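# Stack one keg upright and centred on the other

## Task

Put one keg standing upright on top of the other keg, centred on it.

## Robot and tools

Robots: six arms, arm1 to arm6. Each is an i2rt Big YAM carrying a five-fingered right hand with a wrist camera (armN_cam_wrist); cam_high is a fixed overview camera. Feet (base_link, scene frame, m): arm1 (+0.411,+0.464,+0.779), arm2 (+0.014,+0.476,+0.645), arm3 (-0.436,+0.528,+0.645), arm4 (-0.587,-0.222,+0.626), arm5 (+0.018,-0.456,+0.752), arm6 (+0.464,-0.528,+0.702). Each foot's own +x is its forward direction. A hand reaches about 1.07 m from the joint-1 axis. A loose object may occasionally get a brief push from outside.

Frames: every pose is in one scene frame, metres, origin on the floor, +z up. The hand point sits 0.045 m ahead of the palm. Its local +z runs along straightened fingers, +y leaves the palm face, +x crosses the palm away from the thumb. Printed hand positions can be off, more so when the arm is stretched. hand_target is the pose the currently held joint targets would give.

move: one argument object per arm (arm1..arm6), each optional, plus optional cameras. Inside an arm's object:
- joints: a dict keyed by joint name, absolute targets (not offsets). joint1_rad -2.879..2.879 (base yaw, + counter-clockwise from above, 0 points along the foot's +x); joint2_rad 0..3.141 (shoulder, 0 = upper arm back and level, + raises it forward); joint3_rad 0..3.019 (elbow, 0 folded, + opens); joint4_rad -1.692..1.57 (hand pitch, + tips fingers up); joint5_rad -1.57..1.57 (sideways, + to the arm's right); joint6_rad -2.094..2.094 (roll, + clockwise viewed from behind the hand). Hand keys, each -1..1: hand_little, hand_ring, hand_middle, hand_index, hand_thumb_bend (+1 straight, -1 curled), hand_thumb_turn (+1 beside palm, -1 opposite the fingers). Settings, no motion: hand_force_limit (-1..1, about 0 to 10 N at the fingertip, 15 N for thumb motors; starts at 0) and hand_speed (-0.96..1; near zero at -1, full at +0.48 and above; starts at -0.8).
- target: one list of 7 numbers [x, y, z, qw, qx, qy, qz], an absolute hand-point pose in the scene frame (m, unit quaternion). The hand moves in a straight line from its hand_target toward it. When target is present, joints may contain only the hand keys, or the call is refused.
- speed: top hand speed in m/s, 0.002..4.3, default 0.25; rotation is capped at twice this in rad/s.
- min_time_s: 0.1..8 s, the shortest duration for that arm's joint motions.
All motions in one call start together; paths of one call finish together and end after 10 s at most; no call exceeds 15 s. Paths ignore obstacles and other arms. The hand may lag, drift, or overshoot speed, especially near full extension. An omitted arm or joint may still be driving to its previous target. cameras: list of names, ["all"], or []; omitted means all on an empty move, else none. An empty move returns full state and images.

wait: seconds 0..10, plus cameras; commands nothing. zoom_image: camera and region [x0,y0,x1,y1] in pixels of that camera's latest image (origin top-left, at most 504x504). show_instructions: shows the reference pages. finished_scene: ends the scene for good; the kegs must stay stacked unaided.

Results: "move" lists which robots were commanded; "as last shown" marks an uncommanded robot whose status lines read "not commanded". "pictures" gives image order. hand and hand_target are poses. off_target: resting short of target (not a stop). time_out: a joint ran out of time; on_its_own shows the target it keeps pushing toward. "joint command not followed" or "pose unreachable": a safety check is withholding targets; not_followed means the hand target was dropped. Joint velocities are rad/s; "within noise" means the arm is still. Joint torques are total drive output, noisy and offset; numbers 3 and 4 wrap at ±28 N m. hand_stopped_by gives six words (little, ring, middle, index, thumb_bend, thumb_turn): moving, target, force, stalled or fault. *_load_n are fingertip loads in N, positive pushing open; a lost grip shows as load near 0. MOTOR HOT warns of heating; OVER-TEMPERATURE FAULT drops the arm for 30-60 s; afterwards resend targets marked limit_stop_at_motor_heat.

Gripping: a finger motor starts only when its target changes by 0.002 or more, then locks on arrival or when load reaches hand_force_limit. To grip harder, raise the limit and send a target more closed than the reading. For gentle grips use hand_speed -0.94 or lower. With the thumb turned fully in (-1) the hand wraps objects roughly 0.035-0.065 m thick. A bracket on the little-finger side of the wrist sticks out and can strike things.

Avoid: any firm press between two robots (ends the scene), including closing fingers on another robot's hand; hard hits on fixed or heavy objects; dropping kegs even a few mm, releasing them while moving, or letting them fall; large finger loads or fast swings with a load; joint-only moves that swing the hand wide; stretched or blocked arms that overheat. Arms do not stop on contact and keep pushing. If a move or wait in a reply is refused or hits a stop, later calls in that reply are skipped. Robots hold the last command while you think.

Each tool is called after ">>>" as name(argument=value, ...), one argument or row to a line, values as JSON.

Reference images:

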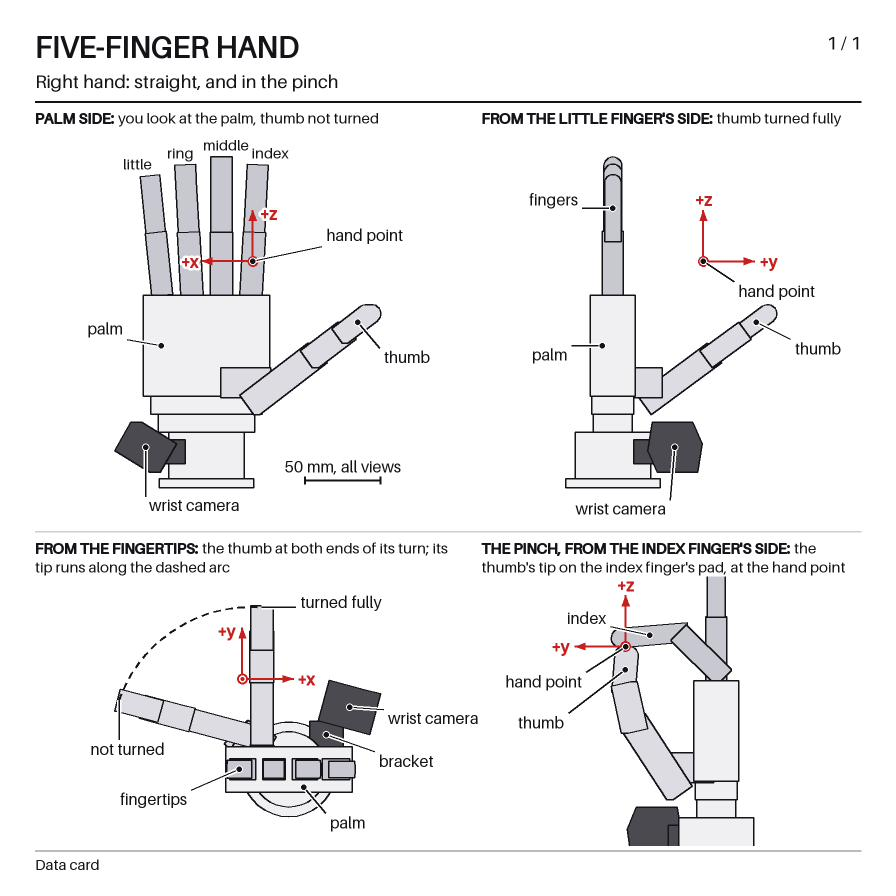

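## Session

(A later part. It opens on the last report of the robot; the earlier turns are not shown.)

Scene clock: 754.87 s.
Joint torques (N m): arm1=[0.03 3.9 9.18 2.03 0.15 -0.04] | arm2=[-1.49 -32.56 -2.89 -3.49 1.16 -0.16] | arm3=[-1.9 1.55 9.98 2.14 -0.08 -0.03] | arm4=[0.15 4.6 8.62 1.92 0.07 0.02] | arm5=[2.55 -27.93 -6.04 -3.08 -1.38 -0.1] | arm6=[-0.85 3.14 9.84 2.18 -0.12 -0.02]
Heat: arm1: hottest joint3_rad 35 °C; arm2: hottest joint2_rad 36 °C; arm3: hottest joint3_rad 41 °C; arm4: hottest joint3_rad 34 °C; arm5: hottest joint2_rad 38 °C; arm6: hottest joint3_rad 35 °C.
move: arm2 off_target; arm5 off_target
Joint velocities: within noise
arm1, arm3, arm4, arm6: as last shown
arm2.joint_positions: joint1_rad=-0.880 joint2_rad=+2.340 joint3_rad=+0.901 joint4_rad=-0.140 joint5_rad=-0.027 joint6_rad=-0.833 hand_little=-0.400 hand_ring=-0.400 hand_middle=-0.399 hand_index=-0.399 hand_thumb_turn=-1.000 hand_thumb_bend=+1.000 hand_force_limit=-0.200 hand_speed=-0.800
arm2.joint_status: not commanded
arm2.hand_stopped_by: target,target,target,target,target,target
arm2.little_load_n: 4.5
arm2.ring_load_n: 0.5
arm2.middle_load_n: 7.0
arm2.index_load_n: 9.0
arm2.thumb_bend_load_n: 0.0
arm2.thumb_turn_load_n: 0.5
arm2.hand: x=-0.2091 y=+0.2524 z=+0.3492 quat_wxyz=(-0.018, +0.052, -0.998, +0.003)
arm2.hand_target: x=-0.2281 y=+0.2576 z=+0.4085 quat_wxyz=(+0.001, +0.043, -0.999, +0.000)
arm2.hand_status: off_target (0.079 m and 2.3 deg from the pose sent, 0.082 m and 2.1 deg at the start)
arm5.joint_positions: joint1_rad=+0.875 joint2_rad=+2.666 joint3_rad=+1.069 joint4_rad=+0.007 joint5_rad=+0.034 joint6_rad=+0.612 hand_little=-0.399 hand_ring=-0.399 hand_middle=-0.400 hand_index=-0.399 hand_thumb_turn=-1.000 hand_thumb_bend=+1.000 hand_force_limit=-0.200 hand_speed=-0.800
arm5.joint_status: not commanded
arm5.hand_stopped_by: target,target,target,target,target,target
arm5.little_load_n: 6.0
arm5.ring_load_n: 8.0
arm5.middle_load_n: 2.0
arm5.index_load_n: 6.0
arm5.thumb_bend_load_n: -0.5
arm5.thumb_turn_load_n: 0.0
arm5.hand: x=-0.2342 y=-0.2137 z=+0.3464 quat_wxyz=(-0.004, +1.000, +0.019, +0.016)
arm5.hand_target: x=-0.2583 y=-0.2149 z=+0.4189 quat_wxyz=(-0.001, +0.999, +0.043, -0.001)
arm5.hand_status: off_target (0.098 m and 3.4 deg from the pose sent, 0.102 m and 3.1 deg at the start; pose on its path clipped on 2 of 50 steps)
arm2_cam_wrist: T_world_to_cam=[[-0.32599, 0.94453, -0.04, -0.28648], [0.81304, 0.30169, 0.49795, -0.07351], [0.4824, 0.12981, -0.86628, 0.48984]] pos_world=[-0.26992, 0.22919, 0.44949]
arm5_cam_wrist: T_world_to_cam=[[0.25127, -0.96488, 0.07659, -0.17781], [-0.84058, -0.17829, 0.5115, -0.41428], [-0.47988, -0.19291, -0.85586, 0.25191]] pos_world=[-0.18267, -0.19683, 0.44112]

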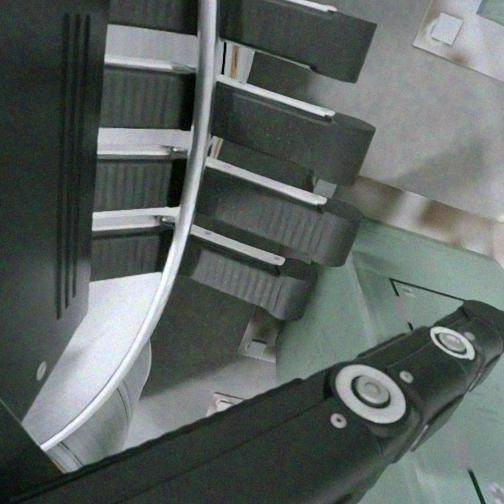

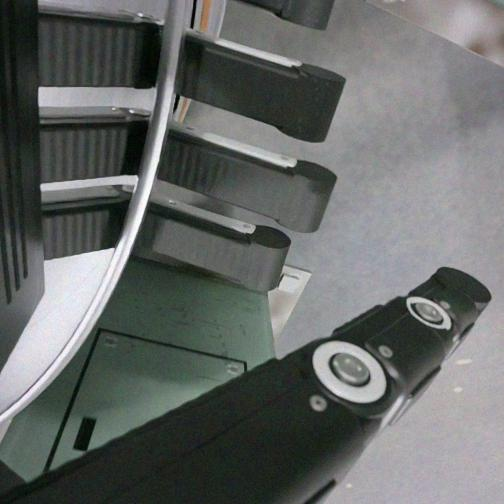

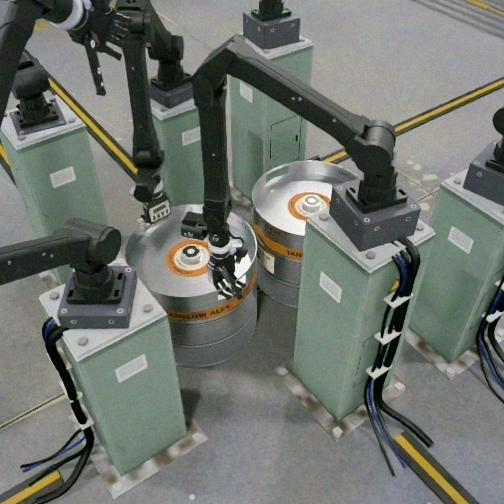

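>>> move(
  arm2={"target": [-0.232, 0.256, 0.455, 0.0, -0.0436, 0.99905, 0.0], "speed": 0.04},
  arm5={"target": [-0.262, -0.212, 0.475, 0.0, 0.99905, 0.0436, 0.0], "speed": 0.04},
  cameras=["cam_high"],
)

Scene clock: 765.57 s.
Joint torques (N m): arm1=[0.09 3.78 9.14 1.96 0.16 -0.04] | arm2=[-1.49 -32.79 -2.29 -3.55 1.21 -0.11] | arm3=[-1.79 1.44 9.94 2.17 -0.09 -0.04] | arm4=[-0.03 4.66 8.59 1.95 0.07 0.04] | arm5=[2.49 -28.45 -5.35 -3.19 -1.41 -0.12] | arm6=[-0.67 3.02 9.88 2.04 -0.11 -0.02]
Heat: arm1: hottest joint3_rad 35 °C; arm2: hottest joint2_rad 36 °C; arm3: hottest joint3_rad 41 °C; arm4: hottest joint3_rad 34 °C; arm5: hottest joint2_rad 40 °C; arm6: hottest joint3_rad 35 °C.
move: arm2 off_target; arm5 off_target
Joint velocities: within noise
arm1, arm3, arm4, arm6: as last shown
arm2.joint_positions: joint1_rad=-0.880 joint2_rad=+2.262 joint3_rad=+0.882 joint4_rad=-0.205 joint5_rad=-0.028 joint6_rad=-0.838 hand_little=-0.400 hand_ring=-0.400 hand_middle=-0.399 hand_index=-0.399 hand_thumb_turn=-1.000 hand_thumb_bend=+1.000 hand_force_limit=-0.200 hand_speed=-0.800
arm2.joint_status: not commanded
arm2.hand_stopped_by: target,target,target,target,target,target
arm2.little_load_n: 4.5
arm2.ring_load_n: 0.5
arm2.middle_load_n: 7.5
arm2.index_load_n: 9.0
arm2.thumb_bend_load_n: -0.5
arm2.thumb_turn_load_n: 0.0
arm2.hand: x=-0.2110 y=+0.2506 z=+0.3770 quat_wxyz=(-0.020, +0.055, -0.998, +0.002)
arm2.hand_target: x=-0.2281 y=+0.2574 z=+0.4372 quat_wxyz=(+0.000, +0.043, -0.999, +0.000)
arm2.hand_status: off_target (0.081 m and 2.7 deg from the pose sent, 0.108 m and 2.3 deg at the start)
arm5.joint_positions: joint1_rad=+0.875 joint2_rad=+2.585 joint3_rad=+1.017 joint4_rad=-0.032 joint5_rad=+0.034 joint6_rad=+0.613 hand_little=-0.399 hand_ring=-0.399 hand_middle=-0.400 hand_index=-0.399 hand_thumb_turn=-1.000 hand_thumb_bend=+1.000 hand_force_limit=-0.200 hand_speed=-0.800
arm5.joint_status: not commanded
arm5.hand_stopped_by: target,target,target,target,target,target
arm5.little_load_n: 5.5
arm5.ring_load_n: 8.5
arm5.middle_load_n: 2.5
arm5.index_load_n: 5.0
arm5.thumb_bend_load_n: -0.5
arm5.thumb_turn_load_n: 0.0
arm5.hand: x=-0.2331 y=-0.2150 z=+0.3763 quat_wxyz=(-0.001, +1.000, +0.019, +0.019)
arm5.hand_target: x=-0.2573 y=-0.2154 z=+0.4498 quat_wxyz=(-0.001, +0.999, +0.044, -0.001)
arm5.hand_status: off_target (0.103 m and 3.6 deg from the pose sent, 0.132 m and 3.4 deg at the start; pose on its path clipped on 66 of 84 steps)
arm6.thumb_turn_load_n: -0.5

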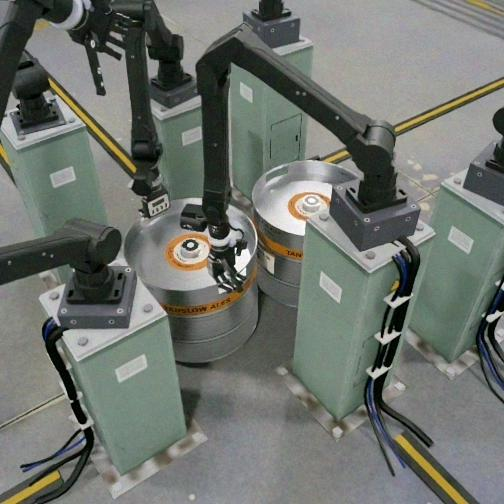

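>>> move(
  arm2={"joints": {"joint1_rad": -0.912, "joint2_rad": 1.809, "joint3_rad": 0.778, "joint4_rad": -0.540, "joint5_rad": 0.0, "joint6_rad": -0.848}, "min_time_s": 5},
  arm5={"joints": {"joint1_rad": 0.915, "joint2_rad": 2.093, "joint3_rad": 0.807, "joint4_rad": -0.285, "joint5_rad": 0.0, "joint6_rad": 0.602}, "min_time_s": 5},
  arm4={"joints": {"joint1_rad": 1.0}, "min_time_s": 4},
  cameras=["cam_high", "arm2_cam_wrist", "arm5_cam_wrist", "arm3_cam_wrist"],
)

Scene clock: 854.97 s.
Joint torques (N m): arm1=[0.09 3.96 9.18 1.94 0.17 -0.04] | arm2=[-1.44 -29.57 1.48 -4.45 1.42 -0.13] | arm3=[-1.73 1.55 9.96 2.14 -0.09 -0.05] | arm4=[1.03 4.6 8.62 1.91 0.06 0.03] | arm5=[2.61 -26.7 -2.93 -3.88 -1.84 -0.15] | arm6=[-0.79 3.02 9.89 2.13 -0.13 -0.03]
Heat: arm1: hottest joint3_rad 35 °C; arm2: hottest joint2_rad 40 °C; arm3: hottest joint3_rad 41 °C; arm4: hottest joint3_rad 35 °C; arm5: hottest joint2_rad 43 °C; arm6: hottest joint3_rad 36 °C.
move: arm2 time_out; arm4 done; arm5 time_out
Joint velocities: within noise
arm1, arm3, arm6: as last shown
arm2.joint_positions: joint1_rad=-0.880 joint2_rad=+1.969 joint3_rad=+0.804 joint4_rad=-0.407 joint5_rad=-0.037 joint6_rad=-0.837 hand_little=-0.400 hand_ring=-0.400 hand_middle=-0.399 hand_index=-0.399 hand_thumb_turn=-1.000 hand_thumb_bend=+1.000 hand_force_limit=-0.200 hand_speed=-0.800
arm2.joint_status: joint2_rad time_out (moved -0.292 of -0.453); joint4_rad time_out (moved -0.202 of -0.335); joint5_rad time_out (moved -0.009 of +0.028); the others done
arm2.hand_stopped_by: target,target,target,target,target,target
arm2.little_load_n: 3.0
arm2.ring_load_n: 0.5
arm2.middle_load_n: 7.5
arm2.index_load_n: 10.0
arm2.thumb_bend_load_n: 0.0
arm2.thumb_turn_load_n: 0.0
arm2.on_its_own: joint2_rad reads +1.969 and still pushes toward +1.809 since a time_out; joint4_rad reads -0.407 and still pushes toward -0.540 since a time_out; joint5_rad reads -0.037 and still pushes toward +0.000 since a time_out
arm2.hand: x=-0.2088 y=+0.2508 z=+0.4743 quat_wxyz=(-0.019, +0.054, -0.998, +0.009)
arm2.hand_target: x=-0.2168 y=+0.2687 z=+0.5276 quat_wxyz=(-0.005, +0.044, -0.999, -0.003)
arm2.hand_status: not commanded
arm4.joint_positions: joint1_rad=+0.990 joint2_rad=+0.547 joint3_rad=+1.325 joint4_rad=-1.416 joint5_rad=-0.050 joint6_rad=-1.450 hand_little=+1.000 hand_ring=+1.000 hand_middle=+1.000 hand_index=+1.000 hand_thumb_turn=+1.000 hand_thumb_bend=+1.000 hand_force_limit=+0.000 hand_speed=-0.800
arm4.joint_status: all done
arm4.hand_stopped_by: target,target,target,target,target,target
arm4.little_load_n: 0.0
arm4.ring_load_n: 0.0
arm4.middle_load_n: 0.0
arm4.index_load_n: 0.0
arm4.thumb_bend_load_n: 0.0
arm4.thumb_turn_load_n: 0.0
arm4.hand: x=-0.6152 y=-0.0170 z=+1.0880 quat_wxyz=(-0.397, +0.539, +0.712, +0.211)
arm4.hand_target: x=-0.6173 y=-0.0172 z=+1.0995 quat_wxyz=(-0.409, +0.532, +0.710, +0.215)
arm4.hand_status: not commanded
arm5.joint_positions: joint1_rad=+0.875 joint2_rad=+2.288 joint3_rad=+0.866 joint4_rad=-0.165 joint5_rad=+0.044 joint6_rad=+0.618 hand_little=-0.399 hand_ring=-0.399 hand_middle=-0.400 hand_index=-0.399 hand_thumb_turn=-1.000 hand_thumb_bend=+1.000 hand_force_limit=-0.200 hand_speed=-0.800
arm5.joint_status: joint2_rad time_out (moved -0.297 of -0.492); joint4_rad time_out (moved -0.132 of -0.253); joint5_rad time_out (moved +0.010 of -0.034); the others done
arm5.hand_stopped_by: target,target,target,target,target,target
arm5.little_load_n: 6.0
arm5.ring_load_n: 8.0
arm5.middle_load_n: 2.0
arm5.index_load_n: 6.5
arm5.thumb_bend_load_n: 0.0
arm5.thumb_turn_load_n: 0.0
arm5.on_its_own: joint2_rad reads +2.288 and still pushes toward +2.093 since a time_out; joint4_rad reads -0.165 and still pushes toward -0.285 since a time_out; joint5_rad reads +0.044 and still pushes toward +0.000 since a time_out
arm5.hand: x=-0.2324 y=-0.2127 z=+0.4778 quat_wxyz=(-0.009, +1.000, +0.016, +0.019)
arm5.hand_target: x=-0.2484 y=-0.2274 z=+0.5443 quat_wxyz=(-0.002, +0.999, +0.044, -0.003)
arm5.hand_status: not commanded
arm6.thumb_turn_load_n: 0.0
pictures: arm2_cam_wrist, arm3_cam_wrist, arm5_cam_wrist, cam_high
arm2_cam_wrist: T_world_to_cam=[[-0.32925, 0.94283, -0.05167, -0.2745], [0.8103, 0.31022, 0.49717, -0.13793], [0.48478, 0.12182, -0.86611, 0.60071]] pos_world=[-0.26983, 0.22842, 0.57467]
arm5_cam_wrist: T_world_to_cam=[[0.2447, -0.96717, 0.06866, -0.1856], [-0.84443, -0.17777, 0.50531, -0.4776], [-0.47652, -0.18163, -0.8602, 0.37062]] pos_world=[-0.18127, -0.19709, 0.57289]

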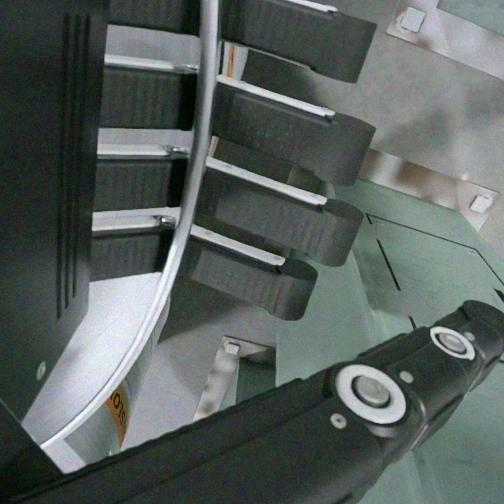

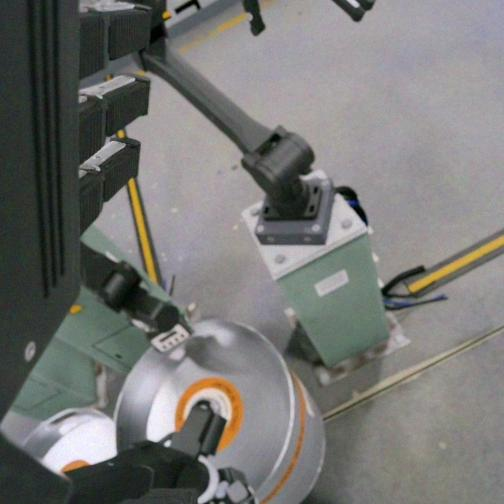

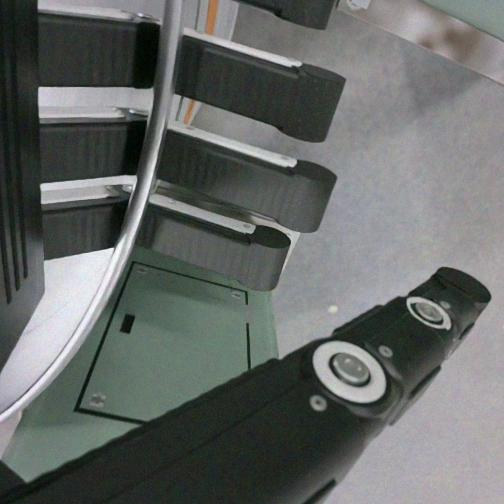

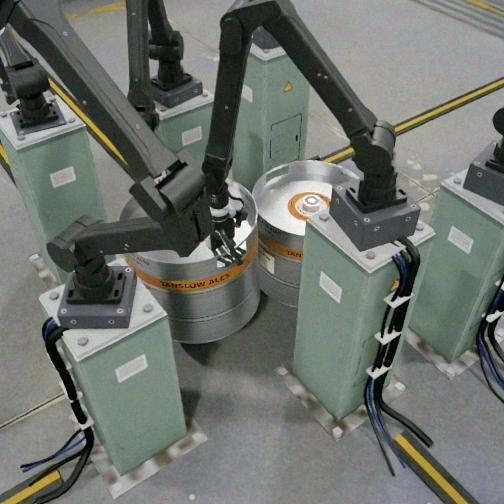

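>>> move(
  arm2={"joints":{"joint2_rad":1.562,"joint3_rad":0.782,"joint4_rad":-0.791},"min_time_s":5},
  arm5={"joints":{"joint2_rad":1.821,"joint3_rad":0.732,"joint4_rad":-0.483},"min_time_s":5},
  cameras=["cam_high"],
)

Scene clock: 896.57 s.
Joint torques (N m): arm1=[0.21 4.01 9.26 2.09 0.15 -0.02] | arm2=[-1.61 -27.34 4.93 -5.34 2.02 -0.13] | arm3=[-1.61 1.61 9.91 2.13 -0.09 -0.04] | arm4=[0.91 4.72 8.59 1.89 0.08 0.03] | arm5=[2.78 -24.76 -0.23 -4.89 -2.38 -0.27] | arm6=[-1.32 3.31 9.98 2.1 -0.12 0]
Heat: arm1: hottest joint3_rad 35 °C; arm2: hottest joint2_rad 40 °C; arm3: hottest joint3_rad 41 °C; arm4: hottest joint3_rad 35 °C; arm5: hottest joint2_rad 46 °C; arm6: hottest joint3_rad 36 °C.
move: arm2 time_out; arm5 time_out
Joint velocities: within noise
arm1.joint_positions: joint1_rad=+0.350 joint2_rad=+0.567 joint3_rad=+1.375 joint4_rad=-1.336 joint5_rad=+0.100 joint6_rad=-1.400 hand_little=+1.000 hand_ring=+1.000 hand_middle=+1.000 hand_index=+1.000 hand_thumb_turn=+1.000 hand_thumb_bend=+1.000 hand_force_limit=+0.000 hand_speed=-0.800
arm1.joint_status: not commanded
arm1.hand_stopped_by: target,target,target,target,target,target
arm1.little_load_n: 0.0
arm1.ring_load_n: 0.0
arm1.middle_load_n: 0.0
arm1.index_load_n: 0.0
arm1.thumb_bend_load_n: 0.0
arm1.thumb_turn_load_n: 0.0
arm1.hand: x=+0.3920 y=+0.2451 z=+1.2798 quat_wxyz=(+0.307, +0.620, -0.603, +0.396)
arm1.hand_target: x=+0.3916 y=+0.2469 z=+1.2868 quat_wxyz=(+0.311, +0.617, -0.601, +0.402)
arm1.hand_status: not commanded
arm2.joint_positions: joint1_rad=-0.878 joint2_rad=+1.715 joint3_rad=+0.791 joint4_rad=-0.633 joint5_rad=-0.053 joint6_rad=-0.837 hand_little=-0.400 hand_ring=-0.400 hand_middle=-0.399 hand_index=-0.399 hand_thumb_turn=-1.000 hand_thumb_bend=+1.000 hand_force_limit=-0.200 hand_speed=-0.800
arm2.joint_status: joint2_rad time_out (moved -0.254 of -0.407); joint4_rad time_out (moved -0.225 of -0.384); the others done
arm2.hand_stopped_by: target,target,target,target,target,target
arm2.little_load_n: 3.0
arm2.ring_load_n: 0.5
arm2.middle_load_n: 7.5
arm2.index_load_n: 10.5
arm2.thumb_bend_load_n: 0.0
arm2.thumb_turn_load_n: 0.0
arm2.on_its_own: joint2_rad reads +1.715 and still pushes toward +1.562 since a time_out; joint4_rad reads -0.633 and still pushes toward -0.791 since a time_out; joint5_rad reads -0.053 and still pushes toward +0.000 since a time_out
arm2.hand: x=-0.2044 y=+0.2507 z=+0.5616 quat_wxyz=(-0.019, +0.055, -0.998, +0.020)
arm2.hand_target: x=-0.2070 y=+0.2794 z=+0.6141 quat_wxyz=(-0.005, +0.044, -0.999, -0.003)
arm2.hand_status: not commanded
arm3.joint_positions: joint1_rad=+0.150 joint2_rad=+0.607 joint3_rad=+1.465 joint4_rad=-1.236 joint5_rad=+0.200 joint6_rad=-0.950 hand_little=+1.000 hand_ring=+1.000 hand_middle=+1.000 hand_index=+1.000 hand_thumb_turn=+1.000 hand_thumb_bend=+1.000 hand_force_limit=+0.000 hand_speed=-0.800
arm3.joint_status: not commanded
arm3.hand_stopped_by: target,target,target,target,target,target
arm3.little_load_n: 0.0
arm3.ring_load_n: 0.0
arm3.middle_load_n: 0.0
arm3.index_load_n: 0.0
arm3.thumb_bend_load_n: 0.0
arm3.thumb_turn_load_n: 0.0
arm3.hand: x=-0.5114 y=+0.3085 z=+1.1831 quat_wxyz=(+0.328, +0.322, -0.762, +0.456)
arm3.hand_target: x=-0.5115 y=+0.3107 z=+1.1910 quat_wxyz=(+0.331, +0.319, -0.758, +0.464)
arm3.hand_status: not commanded
arm4: as last shown
arm5.joint_positions: joint1_rad=+0.873 joint2_rad=+2.008 joint3_rad=+0.772 joint4_rad=-0.332 joint5_rad=+0.057 joint6_rad=+0.629 hand_little=-0.399 hand_ring=-0.399 hand_middle=-0.400 hand_index=-0.399 hand_thumb_turn=-1.000 hand_thumb_bend=+1.000 hand_force_limit=-0.200 hand_speed=-0.800
arm5.joint_status: joint2_rad time_out (moved -0.280 of -0.467); joint4_rad time_out (moved -0.168 of -0.318); the others done
arm5.hand_stopped_by: target,target,target,target,target,target
arm5.little_load_n: 6.0
arm5.ring_load_n: 7.0
arm5.middle_load_n: 1.5
arm5.index_load_n: 8.0
arm5.thumb_bend_load_n: 0.0
arm5.thumb_turn_load_n: 0.0
arm5.on_its_own: joint2_rad reads +2.008 and still pushes toward +1.821 since a time_out; joint4_rad reads -0.332 and still pushes toward -0.483 since a time_out; joint5_rad reads +0.057 and still pushes toward +0.000 since a time_out
arm5.hand: x=-0.2272 y=-0.2144 z=+0.5670 quat_wxyz=(-0.020, +1.000, +0.009, +0.019)
arm5.hand_target: x=-0.2361 y=-0.2421 z=+0.6282 quat_wxyz=(-0.002, +0.999, +0.044, -0.002)
arm5.hand_status: not commanded
arm6.joint_positions: joint1_rad=-0.100 joint2_rad=+0.557 joint3_rad=+1.325 joint4_rad=-1.516 joint5_rad=-0.200 joint6_rad=-0.950 hand_little=+1.000 hand_ring=+1.000 hand_middle=+1.000 hand_index=+1.000 hand_thumb_turn=+1.000 hand_thumb_bend=+1.000 hand_force_limit=+0.000 hand_speed=-0.800
arm6.joint_status: not commanded
arm6.hand_stopped_by: target,target,target,target,target,target
arm6.little_load_n: 0.0
arm6.ring_load_n: 0.0
arm6.middle_load_n: 0.0
arm6.index_load_n: 0.0
arm6.thumb_bend_load_n: 0.0
arm6.thumb_turn_load_n: 0.0
arm6.hand: x=+0.4369 y=-0.3659 z=+1.1294 quat_wxyz=(-0.406, +0.760, +0.501, +0.075)
arm6.hand_target: x=+0.4370 y=-0.3663 z=+1.1363 quat_wxyz=(-0.414, +0.757, +0.500, +0.079)
arm6.hand_status: not commanded

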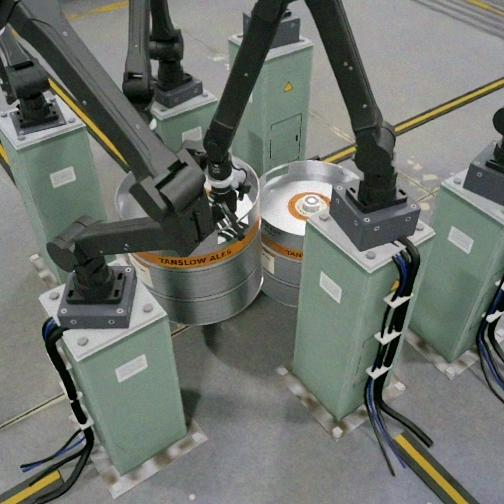

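>>> move(
  arm2={"joints":{"joint2_rad":1.347,"joint3_rad":0.862,"joint4_rad":-1.086},"min_time_s":5},
  arm5={"joints":{"joint2_rad":1.538,"joint3_rad":0.726,"joint4_rad":-0.759},"min_time_s":5},
  arm1={"joints":{"joint1_rad":1.5},"min_time_s":5},
  arm6={"joints":{"joint1_rad":-1.3},"min_time_s":5},
  cameras=["cam_high"],
)

Scene clock: 913.87 s.
Joint torques (N m): arm1=[0.44 3.9 9.22 2.07 0.16 -0.03] | arm2=[-2.55 -24.59 11.26 -6.93 2.73 -0.28] | arm3=[-1.67 1.61 9.91 2.13 -0.1 -0.03] | arm4=[1.08 4.54 8.62 1.96 0.06 0.02] | arm5=[3.9 -23.36 2.63 -6.45 -3.1 -0.16] | arm6=[-1.9 2.61 9.88 2.14 -0.14 -0.02]
Heat: arm1: hottest joint3_rad 35 °C; arm2: hottest joint2_rad 40 °C; arm3: hottest joint3_rad 41 °C; arm4: hottest joint3_rad 35 °C; arm5: hottest joint2_rad 45 °C; arm6: hottest joint3_rad 36 °C.
move: arm1 done; arm2 time_out; arm5 time_out; arm6 done
Joint velocities: within noise
arm1.joint_positions: joint1_rad=+1.492 joint2_rad=+0.567 joint3_rad=+1.375 joint4_rad=-1.336 joint5_rad=+0.100 joint6_rad=-1.400 hand_little=+1.000 hand_ring=+1.000 hand_middle=+1.000 hand_index=+1.000 hand_thumb_turn=+1.000 hand_thumb_bend=+1.000 hand_force_limit=+0.000 hand_speed=-0.800
arm1.joint_status: all done
arm1.hand_stopped_by: target,target,target,target,target,target
arm1.little_load_n: 0.0
arm1.ring_load_n: 0.0
arm1.middle_load_n: 0.0
arm1.index_load_n: 0.0
arm1.thumb_bend_load_n: 0.0
arm1.thumb_turn_load_n: 0.0
arm1.hand: x=+0.6033 y=+0.3570 z=+1.2794 quat_wxyz=(+0.046, +0.849, -0.172, +0.498)
arm1.hand_target: x=+0.6023 y=+0.3589 z=+1.2864 quat_wxyz=(+0.043, +0.845, -0.168, +0.506)
arm1.hand_status: not commanded
arm2.joint_positions: joint1_rad=-0.864 joint2_rad=+1.488 joint3_rad=+0.818 joint4_rad=-0.881 joint5_rad=-0.071 joint6_rad=-0.822 hand_little=-0.400 hand_ring=-0.400 hand_middle=-0.399 hand_index=-0.399 hand_thumb_turn=-1.000 hand_thumb_bend=+1.000 hand_force_limit=-0.200 hand_speed=-0.800
arm2.joint_status: joint2_rad time_out (moved -0.227 of -0.368); joint4_rad time_out (moved -0.248 of -0.453); the others done
arm2.hand_stopped_by: target,target,target,target,target,target
arm2.little_load_n: 2.0
arm2.ring_load_n: 0.0
arm2.middle_load_n: 7.5
arm2.index_load_n: 12.0
arm2.thumb_bend_load_n: 0.0
arm2.thumb_turn_load_n: 0.0
arm2.on_its_own: joint1_rad reads -0.864 and still pushes toward -0.912 since a time_out; joint2_rad reads +1.488 and still pushes toward +1.347 since a time_out; joint4_rad reads -0.881 and still pushes toward -1.086 since a time_out; joint5_rad reads -0.071 and still pushes toward +0.000 since a time_out
arm2.hand: x=-0.1890 y=+0.2552 z=+0.6471 quat_wxyz=(-0.024, +0.055, -0.998, +0.029)
arm2.hand_target: x=-0.1967 y=+0.2904 z=+0.7098 quat_wxyz=(-0.005, +0.044, -0.999, -0.003)
arm2.hand_status: not commanded
arm3, arm4: as last shown
arm5.joint_positions: joint1_rad=+0.856 joint2_rad=+1.727 joint3_rad=+0.750 joint4_rad=-0.563 joint5_rad=+0.074 joint6_rad=+0.619 hand_little=-0.399 hand_ring=-0.399 hand_middle=-0.400 hand_index=-0.399 hand_thumb_turn=-1.000 hand_thumb_bend=+1.000 hand_force_limit=-0.200 hand_speed=-0.800
arm5.joint_status: joint2_rad time_out (moved -0.281 of -0.470); joint4_rad time_out (moved -0.231 of -0.427); the others done
arm5.hand_stopped_by: target,target,target,target,target,target
arm5.little_load_n: 8.0
arm5.ring_load_n: 6.0
arm5.middle_load_n: 0.5
arm5.index_load_n: 9.5
arm5.thumb_bend_load_n: 0.0
arm5.thumb_turn_load_n: 0.0
arm5.on_its_own: joint1_rad reads +0.856 and still pushes toward +0.915 since a time_out; joint2_rad reads +1.727 and still pushes toward +1.538 since a time_out; joint4_rad reads -0.563 and still pushes toward -0.759 since a time_out; joint5_rad reads +0.074 and still pushes toward +0.000 since a time_out
arm5.hand: x=-0.2189 y=-0.2091 z=+0.6587 quat_wxyz=(-0.036, +0.999, +0.005, +0.018)
arm5.hand_target: x=-0.2241 y=-0.2564 z=+0.7200 quat_wxyz=(-0.002, +0.999, +0.044, -0.003)
arm5.hand_status: not commanded
arm6.joint_positions: joint1_rad=-1.285 joint2_rad=+0.557 joint3_rad=+1.325 joint4_rad=-1.516 joint5_rad=-0.200 joint6_rad=-0.950 hand_little=+1.000 hand_ring=+1.000 hand_middle=+1.000 hand_index=+1.000 hand_thumb_turn=+1.000 hand_thumb_bend=+1.000 hand_force_limit=+0.000 hand_speed=-0.800
arm6.joint_status: all done
arm6.hand_stopped_by: target,target,target,target,target,target
arm6.little_load_n: 0.0
arm6.ring_load_n: 0.0
arm6.middle_load_n: 0.0
arm6.index_load_n: 0.0
arm6.thumb_bend_load_n: 0.0
arm6.thumb_turn_load_n: 0.0
arm6.hand: x=+0.6091 y=-0.4424 z=+1.1277 quat_wxyz=(-0.295, +0.912, -0.011, +0.284)
arm6.hand_target: x=+0.6102 y=-0.4448 z=+1.1346 quat_wxyz=(-0.297, +0.909, -0.017, +0.293)
arm6.hand_status: not commanded

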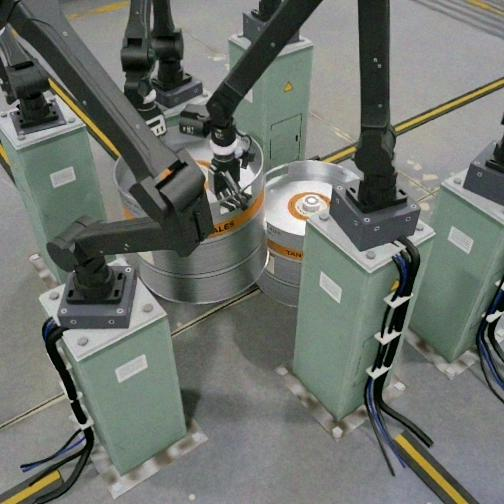

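>>> move(
  arm2={"joints":{"joint1_rad":-0.952,"joint2_rad":1.2135,"joint3_rad":1.014,"joint4_rad":-1.395},"min_time_s":5},
  arm5={"joints":{"joint1_rad":0.96,"joint2_rad":1.338,"joint3_rad":0.789,"joint4_rad":-1.05},"min_time_s":5},
  cameras=["cam_high","arm2_cam_wrist","arm5_cam_wrist"],
)

Scene clock: 942.90 s.
Joint torques (N m): arm1=[0.62 3.78 9.14 1.96 0.16 -0.03] | arm2=[-3.08 -24.06 7.71 -5.38 2.35 -0.64] | arm3=[-1.79 1.61 9.98 2.09 -0.08 -0.03] | arm4=[1.03 4.54 8.62 1.91 0.07 0.02] | arm5=[5.3 -23.41 8.24 -7.6 -2.88 -0.17] | arm6=[-1.96 2.96 9.92 2.22 -0.15 -0.05]
Heat: arm1: hottest joint3_rad 36 °C; arm2: hottest joint5_rad 43 °C; arm3: hottest joint3_rad 42 °C; arm4: hottest joint3_rad 35 °C; arm5: hottest joint2_rad 44 °C; arm6: hottest joint3_rad 36 °C.
move: arm2 time_out; arm5 time_out
Joint velocities: within noise
arm1.joint_positions: joint1_rad=+1.492 joint2_rad=+0.567 joint3_rad=+1.375 joint4_rad=-1.336 joint5_rad=+0.100 joint6_rad=-1.400 hand_little=+1.000 hand_ring=+1.000 hand_middle=+1.000 hand_index=+1.000 hand_thumb_turn=+1.000 hand_thumb_bend=+1.000 hand_force_limit=+0.000 hand_speed=-0.800
arm1.joint_status: not commanded
arm1.hand_stopped_by: target,target,target,target,target,target
arm1.little_load_n: 0.5
arm1.ring_load_n: 0.5
arm1.middle_load_n: 0.0
arm1.index_load_n: 0.0
arm1.thumb_bend_load_n: 0.0
arm1.thumb_turn_load_n: 0.0
arm1.hand: x=+0.6033 y=+0.3570 z=+1.2794 quat_wxyz=(+0.046, +0.849, -0.172, +0.498)
arm1.hand_target: x=+0.6023 y=+0.3589 z=+1.2864 quat_wxyz=(+0.043, +0.845, -0.168, +0.506)
arm1.hand_status: not commanded
arm2.joint_positions: joint1_rad=-0.811 joint2_rad=+1.530 joint3_rad=+0.903 joint4_rad=-0.912 joint5_rad=-0.134 joint6_rad=-0.785 hand_little=-0.400 hand_ring=-0.400 hand_middle=-0.400 hand_index=-0.398 hand_thumb_turn=-1.000 hand_thumb_bend=+1.000 hand_force_limit=-0.200 hand_speed=-0.800
arm2.joint_status: joint1_rad time_out (moved +0.053 of -0.088); joint2_rad time_out (moved +0.042 of -0.274); joint3_rad time_out (moved +0.084 of +0.196); joint4_rad time_out (moved -0.031 of -0.514)
arm2.hand_stopped_by: target,target,target,target,target,target
arm2.little_load_n: 2.0
arm2.ring_load_n: 0.0
arm2.middle_load_n: 3.5
arm2.index_load_n: 12.0
arm2.thumb_bend_load_n: 0.0
arm2.thumb_turn_load_n: 0.0
arm2.on_its_own: joint1_rad reads -0.811 and still pushes toward -0.864 since a time_out (your -0.952 is given up); joint2_rad is held at +1.404, not at your +1.214, since a time_out; joint3_rad is held at +0.903, not at your +1.014, since a time_out; joint4_rad reads -0.912 and still pushes toward -1.073 since a time_out (your -1.395 is given up); joint5_rad reads -0.134 and still pushes toward -0.071 since a time_out (your +0.000 is given up); joint6_rad reads -0.785 and still pushes toward -0.848 since a time_out
arm2.hand: x=-0.1825 y=+0.2134 z=+0.6574 quat_wxyz=(-0.045, +0.063, -0.996, +0.053)
arm2.hand_target: x=-0.1889 y=+0.2578 z=+0.7037 quat_wxyz=(-0.032, +0.067, -0.997, +0.021)
arm2.hand_status: not commanded
arm3, arm4, arm6: as last shown
arm5.joint_positions: joint1_rad=+0.881 joint2_rad=+1.547 joint3_rad=+0.747 joint4_rad=-0.817 joint5_rad=+0.068 joint6_rad=+0.619 hand_little=-0.399 hand_ring=-0.399 hand_middle=-0.400 hand_index=-0.399 hand_thumb_turn=-1.000 hand_thumb_bend=+1.000 hand_force_limit=-0.200 hand_speed=-0.800
arm5.joint_status: joint1_rad time_out (moved +0.025 of +0.104); joint2_rad time_out (moved -0.180 of -0.389); joint4_rad time_out (moved -0.254 of -0.487); the others done
arm5.hand_stopped_by: target,target,target,target,target,target
arm5.little_load_n: 14.0
arm5.ring_load_n: 6.5
arm5.middle_load_n: 0.5
arm5.index_load_n: 8.0
arm5.thumb_bend_load_n: 0.0
arm5.thumb_turn_load_n: 0.0
arm5.on_its_own: joint1_rad reads +0.881 and still pushes toward +0.960 since a time_out; joint2_rad reads +1.547 and still pushes toward +1.338 since a time_out; joint4_rad reads -0.817 and still pushes toward -1.042 since a time_out; joint5_rad reads +0.068 and still pushes toward +0.000 since a time_out
arm5.hand: x=-0.2039 y=-0.2444 z=+0.7206 quat_wxyz=(-0.004, +0.999, +0.019, +0.038)
arm5.hand_target: x=-0.2195 y=-0.2820 z=+0.8019 quat_wxyz=(+0.005, +0.998, +0.066, +0.003)
arm5.hand_status: not commanded
arm6.ring_load_n: 0.5
arm6.thumb_turn_load_n: -0.5
pictures: arm2_cam_wrist, arm5_cam_wrist, cam_high
led back after a hold (arm2 arm): the arm was led back toward your command in small steps, so it may still be short of it.
joint command not followed: on one or more control steps a check withheld the commanded joint targets of the arm2 arm, and it was not sent them on those steps.
cause: the commanded joint targets, or the way to them, would bring a part of the robot too close to another arm (the arm1 arm, at the place that arm is still heading or pushing toward).
arm2_cam_wrist: T_world_to_cam=[[-0.33951, 0.92847, -0.15058, -0.15504], [0.77572, 0.36692, 0.51344, -0.26782], [0.53197, 0.05751, -0.84481, 0.75946]] pos_world=[-0.2489, 0.19854, 0.75576]
arm5_cam_wrist: T_world_to_cam=[[0.24748, -0.96491, 0.08772, -0.25249], [-0.86216, -0.178, 0.47433, -0.56329], [-0.44208, -0.19302, -0.87596, 0.60287]] pos_world=[-0.15665, -0.22753, 0.81743]

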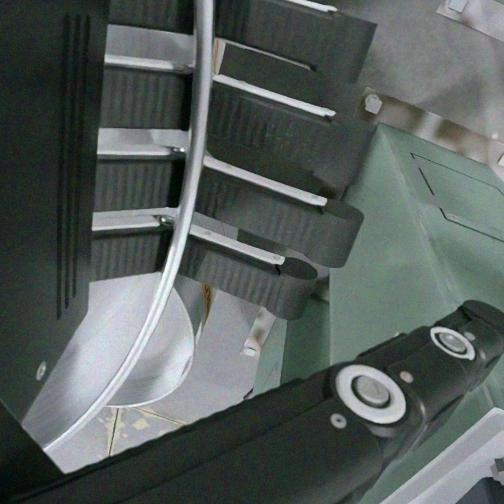

